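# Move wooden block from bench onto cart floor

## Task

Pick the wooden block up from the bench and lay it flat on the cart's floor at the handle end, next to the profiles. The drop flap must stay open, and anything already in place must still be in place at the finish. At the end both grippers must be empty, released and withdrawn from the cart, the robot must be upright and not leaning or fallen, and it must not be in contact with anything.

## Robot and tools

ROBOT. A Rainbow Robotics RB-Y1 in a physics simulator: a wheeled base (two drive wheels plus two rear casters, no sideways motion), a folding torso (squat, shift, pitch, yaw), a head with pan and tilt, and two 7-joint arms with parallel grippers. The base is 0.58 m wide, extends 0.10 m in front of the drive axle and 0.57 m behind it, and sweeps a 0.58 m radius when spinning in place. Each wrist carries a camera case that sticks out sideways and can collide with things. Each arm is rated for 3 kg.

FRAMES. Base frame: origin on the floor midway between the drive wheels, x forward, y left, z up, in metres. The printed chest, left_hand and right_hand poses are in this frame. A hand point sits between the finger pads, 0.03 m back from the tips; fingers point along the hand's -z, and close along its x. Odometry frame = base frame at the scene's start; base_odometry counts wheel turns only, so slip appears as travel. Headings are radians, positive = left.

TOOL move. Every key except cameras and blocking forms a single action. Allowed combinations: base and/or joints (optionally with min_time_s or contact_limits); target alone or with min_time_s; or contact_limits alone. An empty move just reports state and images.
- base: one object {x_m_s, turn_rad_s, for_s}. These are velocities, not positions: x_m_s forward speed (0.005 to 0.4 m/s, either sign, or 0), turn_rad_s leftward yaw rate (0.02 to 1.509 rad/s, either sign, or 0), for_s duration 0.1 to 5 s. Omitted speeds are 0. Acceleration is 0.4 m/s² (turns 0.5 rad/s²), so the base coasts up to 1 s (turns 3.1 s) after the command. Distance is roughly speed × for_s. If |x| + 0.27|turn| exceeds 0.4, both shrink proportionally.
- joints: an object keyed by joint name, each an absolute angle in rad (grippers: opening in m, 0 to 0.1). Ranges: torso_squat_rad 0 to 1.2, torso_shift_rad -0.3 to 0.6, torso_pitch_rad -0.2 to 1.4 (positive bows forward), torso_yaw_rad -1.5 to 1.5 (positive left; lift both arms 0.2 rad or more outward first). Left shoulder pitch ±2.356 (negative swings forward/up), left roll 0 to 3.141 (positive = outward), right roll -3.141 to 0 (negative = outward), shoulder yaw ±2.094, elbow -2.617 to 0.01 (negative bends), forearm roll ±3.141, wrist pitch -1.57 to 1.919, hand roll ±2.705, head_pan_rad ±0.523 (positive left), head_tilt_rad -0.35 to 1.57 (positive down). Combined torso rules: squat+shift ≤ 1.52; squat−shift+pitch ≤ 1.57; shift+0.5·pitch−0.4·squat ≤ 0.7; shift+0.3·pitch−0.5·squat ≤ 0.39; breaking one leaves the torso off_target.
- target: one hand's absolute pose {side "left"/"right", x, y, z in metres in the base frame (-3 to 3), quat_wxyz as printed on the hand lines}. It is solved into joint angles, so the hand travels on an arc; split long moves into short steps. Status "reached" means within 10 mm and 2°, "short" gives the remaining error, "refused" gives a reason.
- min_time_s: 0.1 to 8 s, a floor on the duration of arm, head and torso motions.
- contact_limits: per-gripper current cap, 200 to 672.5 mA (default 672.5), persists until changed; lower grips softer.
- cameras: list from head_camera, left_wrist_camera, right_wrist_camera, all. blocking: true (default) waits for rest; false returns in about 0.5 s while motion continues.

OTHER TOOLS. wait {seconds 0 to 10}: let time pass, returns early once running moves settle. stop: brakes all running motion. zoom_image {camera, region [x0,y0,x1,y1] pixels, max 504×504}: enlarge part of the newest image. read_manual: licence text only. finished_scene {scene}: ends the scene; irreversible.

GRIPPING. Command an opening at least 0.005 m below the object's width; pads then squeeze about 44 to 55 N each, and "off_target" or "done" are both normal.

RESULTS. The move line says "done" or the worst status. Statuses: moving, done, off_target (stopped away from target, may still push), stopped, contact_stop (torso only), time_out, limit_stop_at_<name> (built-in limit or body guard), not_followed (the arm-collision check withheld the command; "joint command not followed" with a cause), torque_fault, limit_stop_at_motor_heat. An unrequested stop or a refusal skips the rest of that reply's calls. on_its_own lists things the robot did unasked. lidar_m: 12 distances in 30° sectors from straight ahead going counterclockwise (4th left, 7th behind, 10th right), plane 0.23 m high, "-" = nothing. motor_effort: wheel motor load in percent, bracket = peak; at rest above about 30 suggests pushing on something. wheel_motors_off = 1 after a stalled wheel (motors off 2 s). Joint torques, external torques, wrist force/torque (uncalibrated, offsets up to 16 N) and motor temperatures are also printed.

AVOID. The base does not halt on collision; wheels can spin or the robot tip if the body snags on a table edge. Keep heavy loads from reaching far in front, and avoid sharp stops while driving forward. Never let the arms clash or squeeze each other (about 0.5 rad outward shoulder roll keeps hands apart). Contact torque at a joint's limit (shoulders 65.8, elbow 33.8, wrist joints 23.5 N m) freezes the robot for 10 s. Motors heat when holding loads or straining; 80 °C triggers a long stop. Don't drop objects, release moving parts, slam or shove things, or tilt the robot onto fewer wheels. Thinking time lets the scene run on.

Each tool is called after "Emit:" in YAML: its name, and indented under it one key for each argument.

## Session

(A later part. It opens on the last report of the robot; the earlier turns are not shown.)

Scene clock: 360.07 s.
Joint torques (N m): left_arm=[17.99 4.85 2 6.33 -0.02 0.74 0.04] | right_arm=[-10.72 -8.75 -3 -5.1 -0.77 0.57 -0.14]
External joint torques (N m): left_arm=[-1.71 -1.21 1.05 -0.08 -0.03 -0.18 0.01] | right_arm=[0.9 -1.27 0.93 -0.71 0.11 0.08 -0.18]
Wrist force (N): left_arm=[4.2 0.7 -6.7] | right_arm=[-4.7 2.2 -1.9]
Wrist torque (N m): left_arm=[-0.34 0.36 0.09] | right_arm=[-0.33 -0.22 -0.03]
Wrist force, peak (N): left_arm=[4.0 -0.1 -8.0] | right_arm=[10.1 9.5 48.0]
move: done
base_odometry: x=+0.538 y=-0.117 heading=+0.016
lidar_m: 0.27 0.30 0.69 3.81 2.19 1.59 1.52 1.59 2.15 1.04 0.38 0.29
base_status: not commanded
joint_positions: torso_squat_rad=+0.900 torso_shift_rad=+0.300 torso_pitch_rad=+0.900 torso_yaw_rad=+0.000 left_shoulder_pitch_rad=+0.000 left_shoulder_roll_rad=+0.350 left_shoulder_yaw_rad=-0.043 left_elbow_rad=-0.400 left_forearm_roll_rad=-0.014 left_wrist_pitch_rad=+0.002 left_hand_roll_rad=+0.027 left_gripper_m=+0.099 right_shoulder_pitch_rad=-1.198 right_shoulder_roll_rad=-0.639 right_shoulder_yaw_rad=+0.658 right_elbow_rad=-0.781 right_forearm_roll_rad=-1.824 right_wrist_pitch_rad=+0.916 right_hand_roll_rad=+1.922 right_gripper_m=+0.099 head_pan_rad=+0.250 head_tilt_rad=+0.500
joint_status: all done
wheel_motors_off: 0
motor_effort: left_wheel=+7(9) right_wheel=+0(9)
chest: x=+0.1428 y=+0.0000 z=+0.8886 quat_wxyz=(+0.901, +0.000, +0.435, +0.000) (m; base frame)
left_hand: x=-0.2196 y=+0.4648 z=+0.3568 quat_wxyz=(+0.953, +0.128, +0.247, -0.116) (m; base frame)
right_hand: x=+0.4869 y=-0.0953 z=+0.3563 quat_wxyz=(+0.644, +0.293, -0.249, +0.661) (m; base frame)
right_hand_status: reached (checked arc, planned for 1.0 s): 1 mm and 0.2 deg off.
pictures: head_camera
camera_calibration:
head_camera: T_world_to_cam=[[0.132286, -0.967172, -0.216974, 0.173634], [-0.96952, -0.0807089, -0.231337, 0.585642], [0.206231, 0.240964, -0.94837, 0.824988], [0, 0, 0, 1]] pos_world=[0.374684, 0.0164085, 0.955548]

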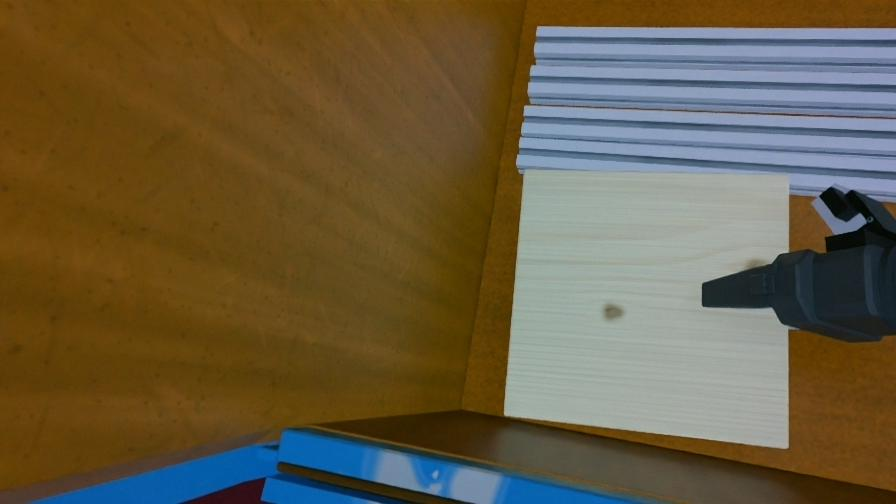

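Emit:
move:
  target: {"side":"right","x":0.487,"y":-0.13,"z":0.39,"quat_wxyz":[0.6442,0.2917,-0.2493,0.6618]}
  min_time_s: 1.2
  cameras: ["head_camera","right_wrist_camera"]

Scene clock: 372.97 s.
Joint torques (N m): left_arm=[18.23 5.05 1.87 6.34 -0.07 0.77 0.1] | right_arm=[-9.27 -11.04 -6.93 -5.33 -1.33 0.66 -0.15]
External joint torques (N m): left_arm=[-1.47 -1.01 0.92 -0.07 -0.08 -0.15 0.07] | right_arm=[1.28 -1.26 -1.71 -0.78 -0.39 0.31 -0.19]
Wrist force (N): left_arm=[3.6 -0.1 -7.3] | right_arm=[-4.4 1.4 -1.5]
Wrist torque (N m): left_arm=[-0.22 0.29 0.06] | right_arm=[-0.22 -0.19 -0.01]
Wrist force, peak (N): left_arm=[4.3 0.5 -7.6] | right_arm=[-5.4 2.5 -2.0]
move: done
base_odometry: x=+0.538 y=-0.117 heading=+0.016
lidar_m: 0.28 0.30 0.69 3.80 2.21 1.59 1.53 1.59 2.15 1.02 0.39 0.29
base_status: not commanded
joint_positions: torso_squat_rad=+0.900 torso_shift_rad=+0.300 torso_pitch_rad=+0.900 torso_yaw_rad=+0.000 left_shoulder_pitch_rad=+0.000 left_shoulder_roll_rad=+0.350 left_shoulder_yaw_rad=-0.043 left_elbow_rad=-0.400 left_forearm_roll_rad=-0.014 left_wrist_pitch_rad=+0.002 left_hand_roll_rad=+0.027 left_gripper_m=+0.099 right_shoulder_pitch_rad=-1.110 right_shoulder_roll_rad=-0.806 right_shoulder_yaw_rad=+0.638 right_elbow_rad=-1.029 right_forearm_roll_rad=-1.835 right_wrist_pitch_rad=+0.942 right_hand_roll_rad=+1.814 right_gripper_m=+0.099 head_pan_rad=+0.250 head_tilt_rad=+0.500
joint_status: all done
wheel_motors_off: 0
motor_effort: left_wheel=+7(7) right_wheel=+0(3)
chest: x=+0.1428 y=+0.0000 z=+0.8886 quat_wxyz=(+0.901, +0.000, +0.435, +0.000) (m; base frame)
left_hand: x=-0.2196 y=+0.4648 z=+0.3568 quat_wxyz=(+0.953, +0.128, +0.247, -0.116) (m; base frame)
right_hand: x=+0.4865 y=-0.1292 z=+0.3902 quat_wxyz=(+0.641, +0.297, -0.250, +0.662) (m; base frame)
right_hand_status: reached (checked arc, planned for 1.2 s): 1 mm and 0.7 deg off.
pictures: head_camera, right_wrist_camera
camera_calibration:
head_camera: T_world_to_cam=[[0.132286, -0.967172, -0.216974, 0.173634], [-0.96952, -0.0807089, -0.231337, 0.585642], [0.206231, 0.240964, -0.94837, 0.824988], [0, 0, 0, 1]] pos_world=[0.374684, 0.0164085, 0.955548]
right_wrist_camera: T_world_to_cam=[[0.0279411, -0.680149, -0.732541, 0.183149], [-0.822271, -0.432347, 0.370062, 0.22684], [-0.568409, 0.592007, -0.571348, 0.648168], [0, 0, 0, 1]] pos_world=[0.549831, -0.161078, 0.420548]

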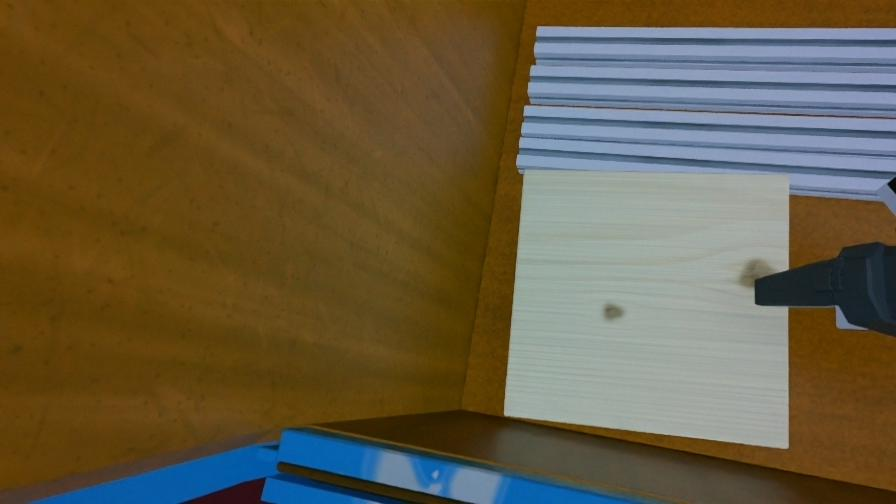

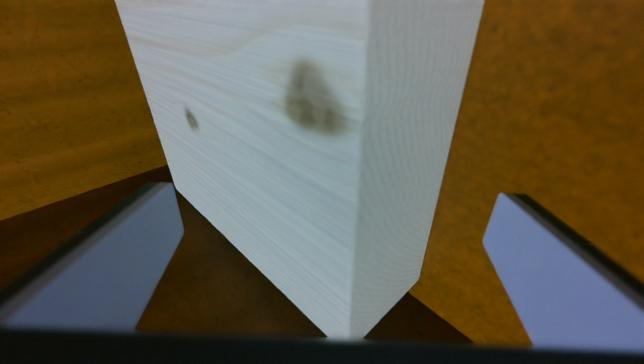

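Emit:
move:
  target: {"side":"right","x":0.487,"y":-0.165,"z":0.432,"quat_wxyz":[0.6442,0.2917,-0.2493,0.6618]}
  min_time_s: 1.2
  cameras: ["head_camera","right_wrist_camera"]

Emit:
zoom_image:
  camera: "right_wrist_camera"
  region: [150, 0, 644, 364]

Scene clock: 375.63 s.
Joint torques (N m): left_arm=[18.35 5.01 1.98 6.31 -0.15 0.73 0.05] | right_arm=[-8.32 -13.59 -8.08 -5.19 -1.28 0.42 -0.15]
External joint torques (N m): left_arm=[-1.35 -1.05 1.03 -0.1 -0.16 -0.19 0.02] | right_arm=[1.22 -1.59 -1.63 -0.76 -0.31 0.19 -0.19]
Wrist force (N): left_arm=[4.2 0.3 -7.5] | right_arm=[-4.8 2.2 -1.7]
Wrist torque (N m): left_arm=[-0.19 0.42 0.10] | right_arm=[-0.34 -0.19 -0.03]
Wrist force, peak (N): left_arm=[4.3 0.2 -7.7] | right_arm=[-5.2 2.1 -2.3]
move: done
base_odometry: x=+0.538 y=-0.117 heading=+0.016
lidar_m: 0.27 0.30 0.68 3.82 2.21 1.60 1.52 1.60 2.16 1.03 0.40 0.28
base_status: not commanded
joint_positions: torso_squat_rad=+0.900 torso_shift_rad=+0.300 torso_pitch_rad=+0.900 torso_yaw_rad=+0.000 left_shoulder_pitch_rad=+0.000 left_shoulder_roll_rad=+0.350 left_shoulder_yaw_rad=-0.043 left_elbow_rad=-0.400 left_forearm_roll_rad=-0.014 left_wrist_pitch_rad=+0.002 left_hand_roll_rad=+0.027 left_gripper_m=+0.099 right_shoulder_pitch_rad=-1.026 right_shoulder_roll_rad=-0.978 right_shoulder_yaw_rad=+0.593 right_elbow_rad=-1.252 right_forearm_roll_rad=-1.867 right_wrist_pitch_rad=+0.961 right_hand_roll_rad=+1.721 right_gripper_m=+0.099 head_pan_rad=+0.250 head_tilt_rad=+0.500
joint_status: all done
wheel_motors_off: 0
motor_effort: left_wheel=+7(8) right_wheel=-1(2)
chest: x=+0.1428 y=+0.0000 z=+0.8886 quat_wxyz=(+0.901, +0.000, +0.435, +0.000) (m; base frame)
left_hand: x=-0.2196 y=+0.4648 z=+0.3568 quat_wxyz=(+0.953, +0.128, +0.247, -0.116) (m; base frame)
right_hand: x=+0.4868 y=-0.1643 z=+0.4319 quat_wxyz=(+0.643, +0.294, -0.249, +0.662) (m; base frame)
right_hand_status: reached (checked arc, planned for 1.2 s): 1 mm and 0.4 deg off.
pictures: head_camera, right_wrist_camera
camera_calibration:
head_camera: T_world_to_cam=[[0.132286, -0.967172, -0.216974, 0.173634], [-0.96952, -0.0807089, -0.231337, 0.585642], [0.206231, 0.240964, -0.94837, 0.824988], [0, 0, 0, 1]] pos_world=[0.374684, 0.0164085, 0.955548]
right_wrist_camera: T_world_to_cam=[[0.0280468, -0.683637, -0.729283, 0.187767], [-0.823929, -0.428908, 0.370376, 0.197728], [-0.565998, 0.59049, -0.575298, 0.693282], [0, 0, 0, 1]] pos_world=[0.550044, -0.196205, 0.462546]

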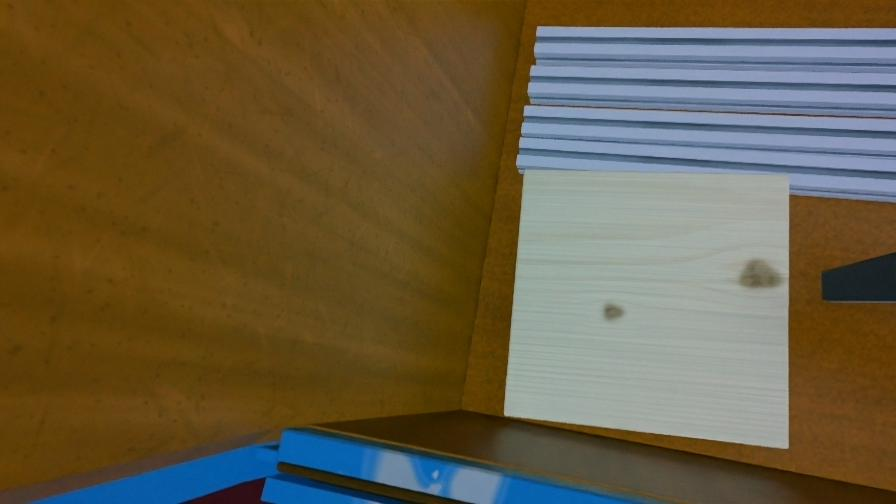

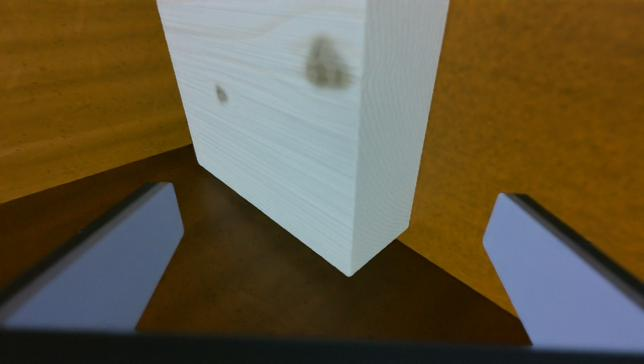

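Scaled by 1.020 from the camera's 644x364 image, which has a finer 1265x715 frame.

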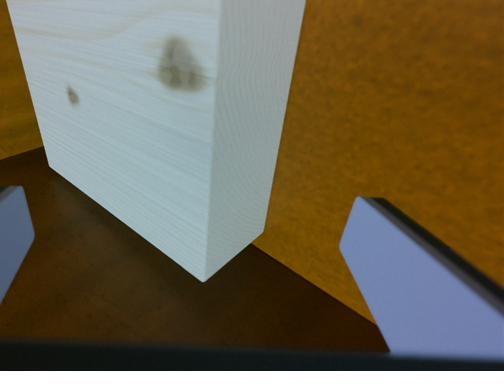

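Emit:
move:
  joints: {"torso_squat_rad":0.75,"torso_shift_rad":0.24,"torso_pitch_rad":0.9}
  min_time_s: 0.8

Emit:
move:
  joints: {"torso_squat_rad":0.15,"torso_shift_rad":0.17,"torso_pitch_rad":0.9}
  min_time_s: 2.2
  cameras: ["head_camera"]

Scene clock: 393.47 s.
Joint torques (N m): left_arm=[17.86 4.72 1.83 6.33 -0.14 0.73 0.1] | right_arm=[-9.19 -13.43 -7.35 -5.14 -1.41 0.28 -0.13]
External joint torques (N m): left_arm=[-1.85 -1.33 0.89 -0.08 -0.15 -0.18 0.07] | right_arm=[0.34 -1.43 -0.9 -0.72 -0.44 0.05 -0.17]
Wrist force (N): left_arm=[4.0 -0.1 -7.4] | right_arm=[-4.2 1.7 -2.2]
Wrist torque (N m): left_arm=[-0.20 0.39 0.04] | right_arm=[-0.27 -0.16 -0.04]
Wrist force, peak (N): left_arm=[4.1 0.3 -8.0] | right_arm=[-5.2 2.2 -2.2]
move: done
base_odometry: x=+0.538 y=-0.117 heading=+0.016
lidar_m: 0.28 0.31 0.68 3.80 2.21 1.59 1.51 1.59 2.14 1.00 0.41 0.28
base_status: not commanded
joint_positions: torso_squat_rad=+0.750 torso_shift_rad=+0.240 torso_pitch_rad=+0.900 torso_yaw_rad=+0.000 left_shoulder_pitch_rad=+0.000 left_shoulder_roll_rad=+0.350 left_shoulder_yaw_rad=-0.043 left_elbow_rad=-0.400 left_forearm_roll_rad=-0.014 left_wrist_pitch_rad=+0.002 left_hand_roll_rad=+0.027 left_gripper_m=+0.099 right_shoulder_pitch_rad=-1.025 right_shoulder_roll_rad=-0.979 right_shoulder_yaw_rad=+0.593 right_elbow_rad=-1.252 right_forearm_roll_rad=-1.867 right_wrist_pitch_rad=+0.961 right_hand_roll_rad=+1.721 right_gripper_m=+0.099 head_pan_rad=+0.250 head_tilt_rad=+0.500
joint_status: all done
wheel_motors_off: 0
motor_effort: left_wheel=+3(16) right_wheel=-2(7)
chest: x=+0.1361 y=+0.0000 z=+0.9704 quat_wxyz=(+0.900, +0.000, +0.435, +0.000) (m; base frame)
left_hand: x=-0.2265 y=+0.4648 z=+0.4386 quat_wxyz=(+0.953, +0.127, +0.247, -0.116) (m; base frame)
right_hand: x=+0.4799 y=-0.1644 z=+0.5136 quat_wxyz=(+0.643, +0.294, -0.249, +0.662) (m; base frame)
pictures: none

Scene clock: 396.23 s.
Joint torques (N m): left_arm=[18.3 4.75 2.13 6.45 -0.04 0.8 0.01] | right_arm=[-9.35 -13.26 -7.04 -4.9 -1.25 0.3 -0.28]
External joint torques (N m): left_arm=[-1.41 -1.3 1.18 0.04 -0.05 -0.12 -0.02] | right_arm=[0.18 -1.26 -0.59 -0.48 -0.28 0.07 -0.31]
Wrist force (N): left_arm=[3.9 0.8 -7.0] | right_arm=[-4.4 2.0 -1.8]
Wrist torque (N m): left_arm=[-0.26 0.35 0.08] | right_arm=[-0.30 -0.13 -0.06]
Wrist force, peak (N): left_arm=[4.0 0.1 -8.4] | right_arm=[-5.0 2.4 -2.8]
move: done
base_odometry: x=+0.538 y=-0.117 heading=+0.016
lidar_m: 0.28 0.31 0.69 3.82 2.21 1.59 1.52 1.60 2.16 1.02 0.40 0.29
base_status: not commanded
joint_positions: torso_squat_rad=+0.150 torso_shift_rad=+0.170 torso_pitch_rad=+0.900 torso_yaw_rad=+0.000 left_shoulder_pitch_rad=+0.000 left_shoulder_roll_rad=+0.350 left_shoulder_yaw_rad=-0.043 left_elbow_rad=-0.400 left_forearm_roll_rad=-0.014 left_wrist_pitch_rad=+0.002 left_hand_roll_rad=+0.027 left_gripper_m=+0.099 right_shoulder_pitch_rad=-1.025 right_shoulder_roll_rad=-0.979 right_shoulder_yaw_rad=+0.593 right_elbow_rad=-1.252 right_forearm_roll_rad=-1.867 right_wrist_pitch_rad=+0.961 right_hand_roll_rad=+1.721 right_gripper_m=+0.099 head_pan_rad=+0.250 head_tilt_rad=+0.500
joint_status: all done
wheel_motors_off: 0
motor_effort: left_wheel=+3(4) right_wheel=-2(5)
chest: x=+0.1315 y=+0.0000 z=+1.1550 quat_wxyz=(+0.900, +0.000, +0.435, +0.000) (m; base frame)
left_hand: x=-0.2311 y=+0.4648 z=+0.6232 quat_wxyz=(+0.953, +0.127, +0.248, -0.116) (m; base frame)
right_hand: x=+0.4753 y=-0.1644 z=+0.6982 quat_wxyz=(+0.643, +0.294, -0.249, +0.662) (m; base frame)
pictures: head_camera
camera_calibration:
head_camera: T_world_to_cam=[[0.132252, -0.967212, -0.216821, 0.23281], [-0.969608, -0.0808112, -0.230931, 0.635815], [0.205838, 0.240773, -0.948504, 1.08006], [0, 0, 0, 1]] pos_world=[0.363385, 0.0165087, 1.22175]

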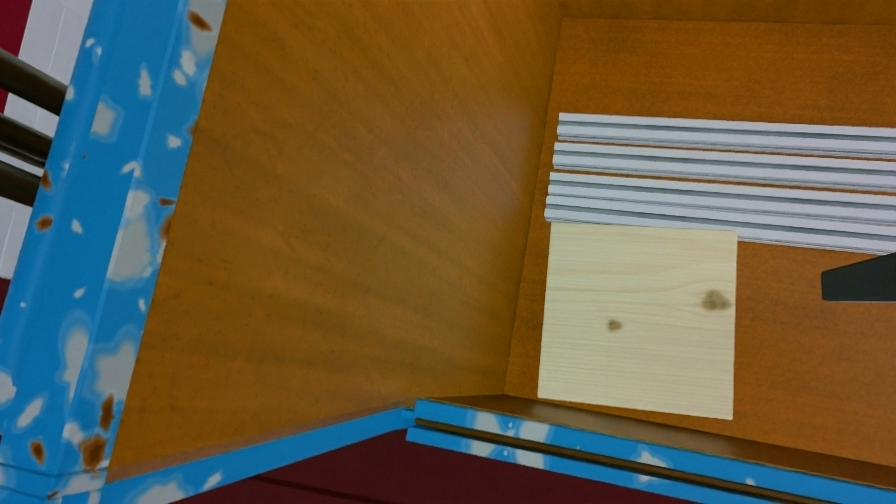

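Emit:
move:
  target: {"side":"right","x":0.45,"y":-0.2,"z":0.78,"quat_wxyz":[0.6442,0.2917,-0.2493,0.6618]}
  min_time_s: 1

Emit:
move:
  base: {"x_m_s":-0.25,"for_s":2.4}
  cameras: ["head_camera"]

Scene clock: 399.33 s.
Joint torques (N m): left_arm=[18.06 4.8 1.71 6.25 -0.07 0.78 0.05] | right_arm=[-5.87 -14.84 -8.8 -4.27 -1.22 -0.04 -0.22]
External joint torques (N m): left_arm=[-1.65 -1.25 0.76 -0.16 -0.08 -0.14 0.02] | right_arm=[1.3 -0.74 -0.95 -0.41 -0.29 -0.08 -0.26]
Wrist force (N): left_arm=[3.9 0.2 -7.0] | right_arm=[-4.8 1.5 -2.4]
Wrist torque (N m): left_arm=[-0.23 0.38 0.09] | right_arm=[-0.20 -0.23 -0.04]
Wrist force, peak (N): left_arm=[4.6 0.6 -7.7] | right_arm=[-5.0 2.4 -2.4]
move: done
base_odometry: x=+0.538 y=-0.117 heading=+0.016
lidar_m: 0.28 0.30 0.68 3.81 2.21 1.59 1.52 1.60 2.15 1.02 0.40 0.29
base_status: not commanded
joint_positions: torso_squat_rad=+0.150 torso_shift_rad=+0.170 torso_pitch_rad=+0.900 torso_yaw_rad=+0.000 left_shoulder_pitch_rad=+0.000 left_shoulder_roll_rad=+0.350 left_shoulder_yaw_rad=-0.043 left_elbow_rad=-0.400 left_forearm_roll_rad=-0.014 left_wrist_pitch_rad=+0.002 left_hand_roll_rad=+0.027 left_gripper_m=+0.099 right_shoulder_pitch_rad=-0.807 right_shoulder_roll_rad=-1.290 right_shoulder_yaw_rad=+0.469 right_elbow_rad=-1.668 right_forearm_roll_rad=-1.973 right_wrist_pitch_rad=+0.907 right_hand_roll_rad=+1.581 right_gripper_m=+0.099 head_pan_rad=+0.250 head_tilt_rad=+0.500
joint_status: all done
wheel_motors_off: 0
motor_effort: left_wheel=+3(4) right_wheel=-2(6)
chest: x=+0.1315 y=+0.0000 z=+1.1550 quat_wxyz=(+0.900, +0.000, +0.435, +0.000) (m; base frame)
left_hand: x=-0.2311 y=+0.4648 z=+0.6232 quat_wxyz=(+0.953, +0.127, +0.247, -0.116) (m; base frame)
right_hand: x=+0.4500 y=-0.1995 z=+0.7801 quat_wxyz=(+0.643, +0.294, -0.249, +0.662) (m; base frame)
right_hand_status: reached (checked arc, planned for 1.0 s): 0 mm and 0.3 deg off.
pictures: none

Scene clock: 402.70 s.
Joint torques (N m): left_arm=[17.62 4.52 1.71 6.31 -0.06 0.65 -0.01] | right_arm=[-6.71 -15.3 -8.41 -4.2 -1.22 0.02 0.01]
External joint torques (N m): left_arm=[-2.09 -1.54 0.76 -0.1 -0.07 -0.27 -0.04] | right_arm=[0.46 -1.2 -0.56 -0.33 -0.29 -0.01 -0.03]
Wrist force (N): left_arm=[3.7 0.1 -7.0] | right_arm=[-4.2 2.1 -1.9]
Wrist torque (N m): left_arm=[-0.21 0.32 0.06] | right_arm=[-0.27 -0.13 -0.06]
Wrist force, peak (N): left_arm=[4.8 0.9 -7.5] | right_arm=[-4.8 2.7 -2.4]
move: done
base_odometry: x=-0.062 y=-0.126 heading=+0.015
lidar_m: 0.88 1.17 1.73 3.92 1.34 0.98 0.92 0.98 1.31 3.41 1.23 0.91
base_status: done (sent for 2.4 of 2.4 s)
joint_positions: torso_squat_rad=+0.150 torso_shift_rad=+0.170 torso_pitch_rad=+0.900 torso_yaw_rad=+0.000 left_shoulder_pitch_rad=+0.000 left_shoulder_roll_rad=+0.350 left_shoulder_yaw_rad=-0.043 left_elbow_rad=-0.400 left_forearm_roll_rad=-0.014 left_wrist_pitch_rad=+0.002 left_hand_roll_rad=+0.027 left_gripper_m=+0.099 right_shoulder_pitch_rad=-0.806 right_shoulder_roll_rad=-1.290 right_shoulder_yaw_rad=+0.469 right_elbow_rad=-1.668 right_forearm_roll_rad=-1.973 right_wrist_pitch_rad=+0.907 right_hand_roll_rad=+1.581 right_gripper_m=+0.099 head_pan_rad=+0.250 head_tilt_rad=+0.500
joint_status: not commanded
wheel_motors_off: 0
motor_effort: left_wheel=-16(28) right_wheel=+17(34)
chest: x=+0.1314 y=+0.0000 z=+1.1550 quat_wxyz=(+0.900, +0.000, +0.435, +0.000) (m; base frame)
left_hand: x=-0.2311 y=+0.4648 z=+0.6232 quat_wxyz=(+0.953, +0.127, +0.247, -0.116) (m; base frame)
right_hand: x=+0.4499 y=-0.1996 z=+0.7802 quat_wxyz=(+0.643, +0.294, -0.249, +0.662) (m; base frame)
pictures: head_camera
camera_calibration:
head_camera: T_world_to_cam=[[0.13227, -0.967213, -0.216804, 0.232817], [-0.969585, -0.0808087, -0.231029, 0.635852], [0.205934, 0.240768, -0.948484, 1.08012], [0, 0, 0, 1]] pos_world=[0.363285, 0.0165087, 1.22185]

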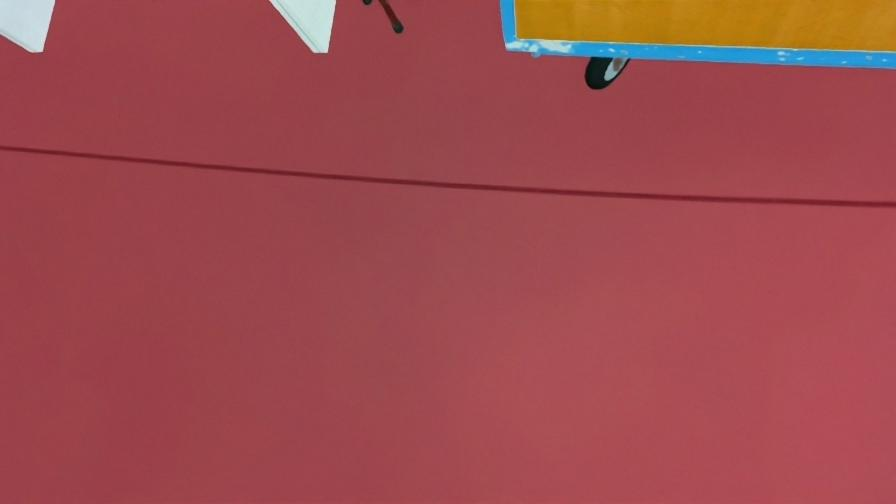

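Emit:
move:
  joints: {"torso_pitch_rad":0.3,"head_tilt_rad":0.4,"head_pan_rad":0}
  min_time_s: 2
  cameras: ["head_camera"]

Scene clock: 406.23 s.
Joint torques (N m): left_arm=[3.87 7.6 2.42 0.19 -0.04 -0.35 -0.1] | right_arm=[-14.8 -15.04 -10.78 -2.69 -1.02 -1.06 -0.09]
External joint torques (N m): left_arm=[-0.42 -1.71 0.89 -0.24 -0.08 -0.13 -0.1] | right_arm=[-0.05 -0.65 0.14 -0.5 -0.31 0 -0.12]
Wrist force (N): left_arm=[0.0 -0.4 -7.6] | right_arm=[-3.8 5.1 -1.8]
Wrist torque (N m): left_arm=[-0.21 0.11 0.10] | right_arm=[-0.39 -0.17 -0.03]
Wrist force, peak (N): left_arm=[4.9 0.6 -7.5] | right_arm=[-3.8 5.9 -1.7]
move: done
base_odometry: x=-0.062 y=-0.126 heading=+0.015
lidar_m: 0.88 1.18 1.72 3.92 1.35 0.97 0.92 0.97 1.32 3.40 1.22 0.93
base_status: not commanded
joint_positions: torso_squat_rad=+0.150 torso_shift_rad=+0.170 torso_pitch_rad=+0.300 torso_yaw_rad=+0.000 left_shoulder_pitch_rad=+0.000 left_shoulder_roll_rad=+0.350 left_shoulder_yaw_rad=-0.043 left_elbow_rad=-0.400 left_forearm_roll_rad=-0.014 left_wrist_pitch_rad=+0.002 left_hand_roll_rad=+0.027 left_gripper_m=+0.099 right_shoulder_pitch_rad=-0.806 right_shoulder_roll_rad=-1.290 right_shoulder_yaw_rad=+0.468 right_elbow_rad=-1.668 right_forearm_roll_rad=-1.973 right_wrist_pitch_rad=+0.907 right_hand_roll_rad=+1.581 right_gripper_m=+0.099 head_pan_rad=+0.000 head_tilt_rad=+0.400
joint_status: all done
wheel_motors_off: 0
motor_effort: left_wheel=-17(18) right_wheel=+16(19)
chest: x=-0.0195 y=+0.0001 z=+1.2583 quat_wxyz=(+0.989, +0.000, +0.149, +0.000) (m; base frame)
left_hand: x=-0.0184 y=+0.4648 z=+0.6146 quat_wxyz=(+0.984, +0.156, -0.045, -0.073) (m; base frame)
right_hand: x=+0.4550 y=-0.1996 z=+1.1287 quat_wxyz=(+0.541, +0.085, -0.428, +0.719) (m; base frame)
pictures: head_camera
camera_calibration:
head_camera: T_world_to_cam=[[-0.00122579, -0.999502, -0.031523, 0.0446653], [-0.599562, 0.0259633, -0.799907, 1.24219], [0.800327, 0.0179195, -0.599296, 0.761352], [0, 0, 0, 1]] pos_world=[0.135495, -0.00125137, 1.45132]

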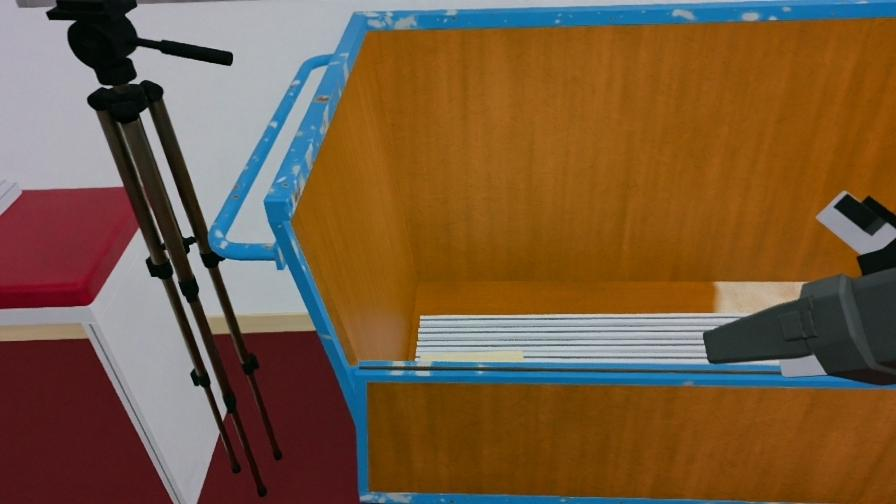

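Emit:
finished_scene:
  scene: 2

The scene is finished: the task was done.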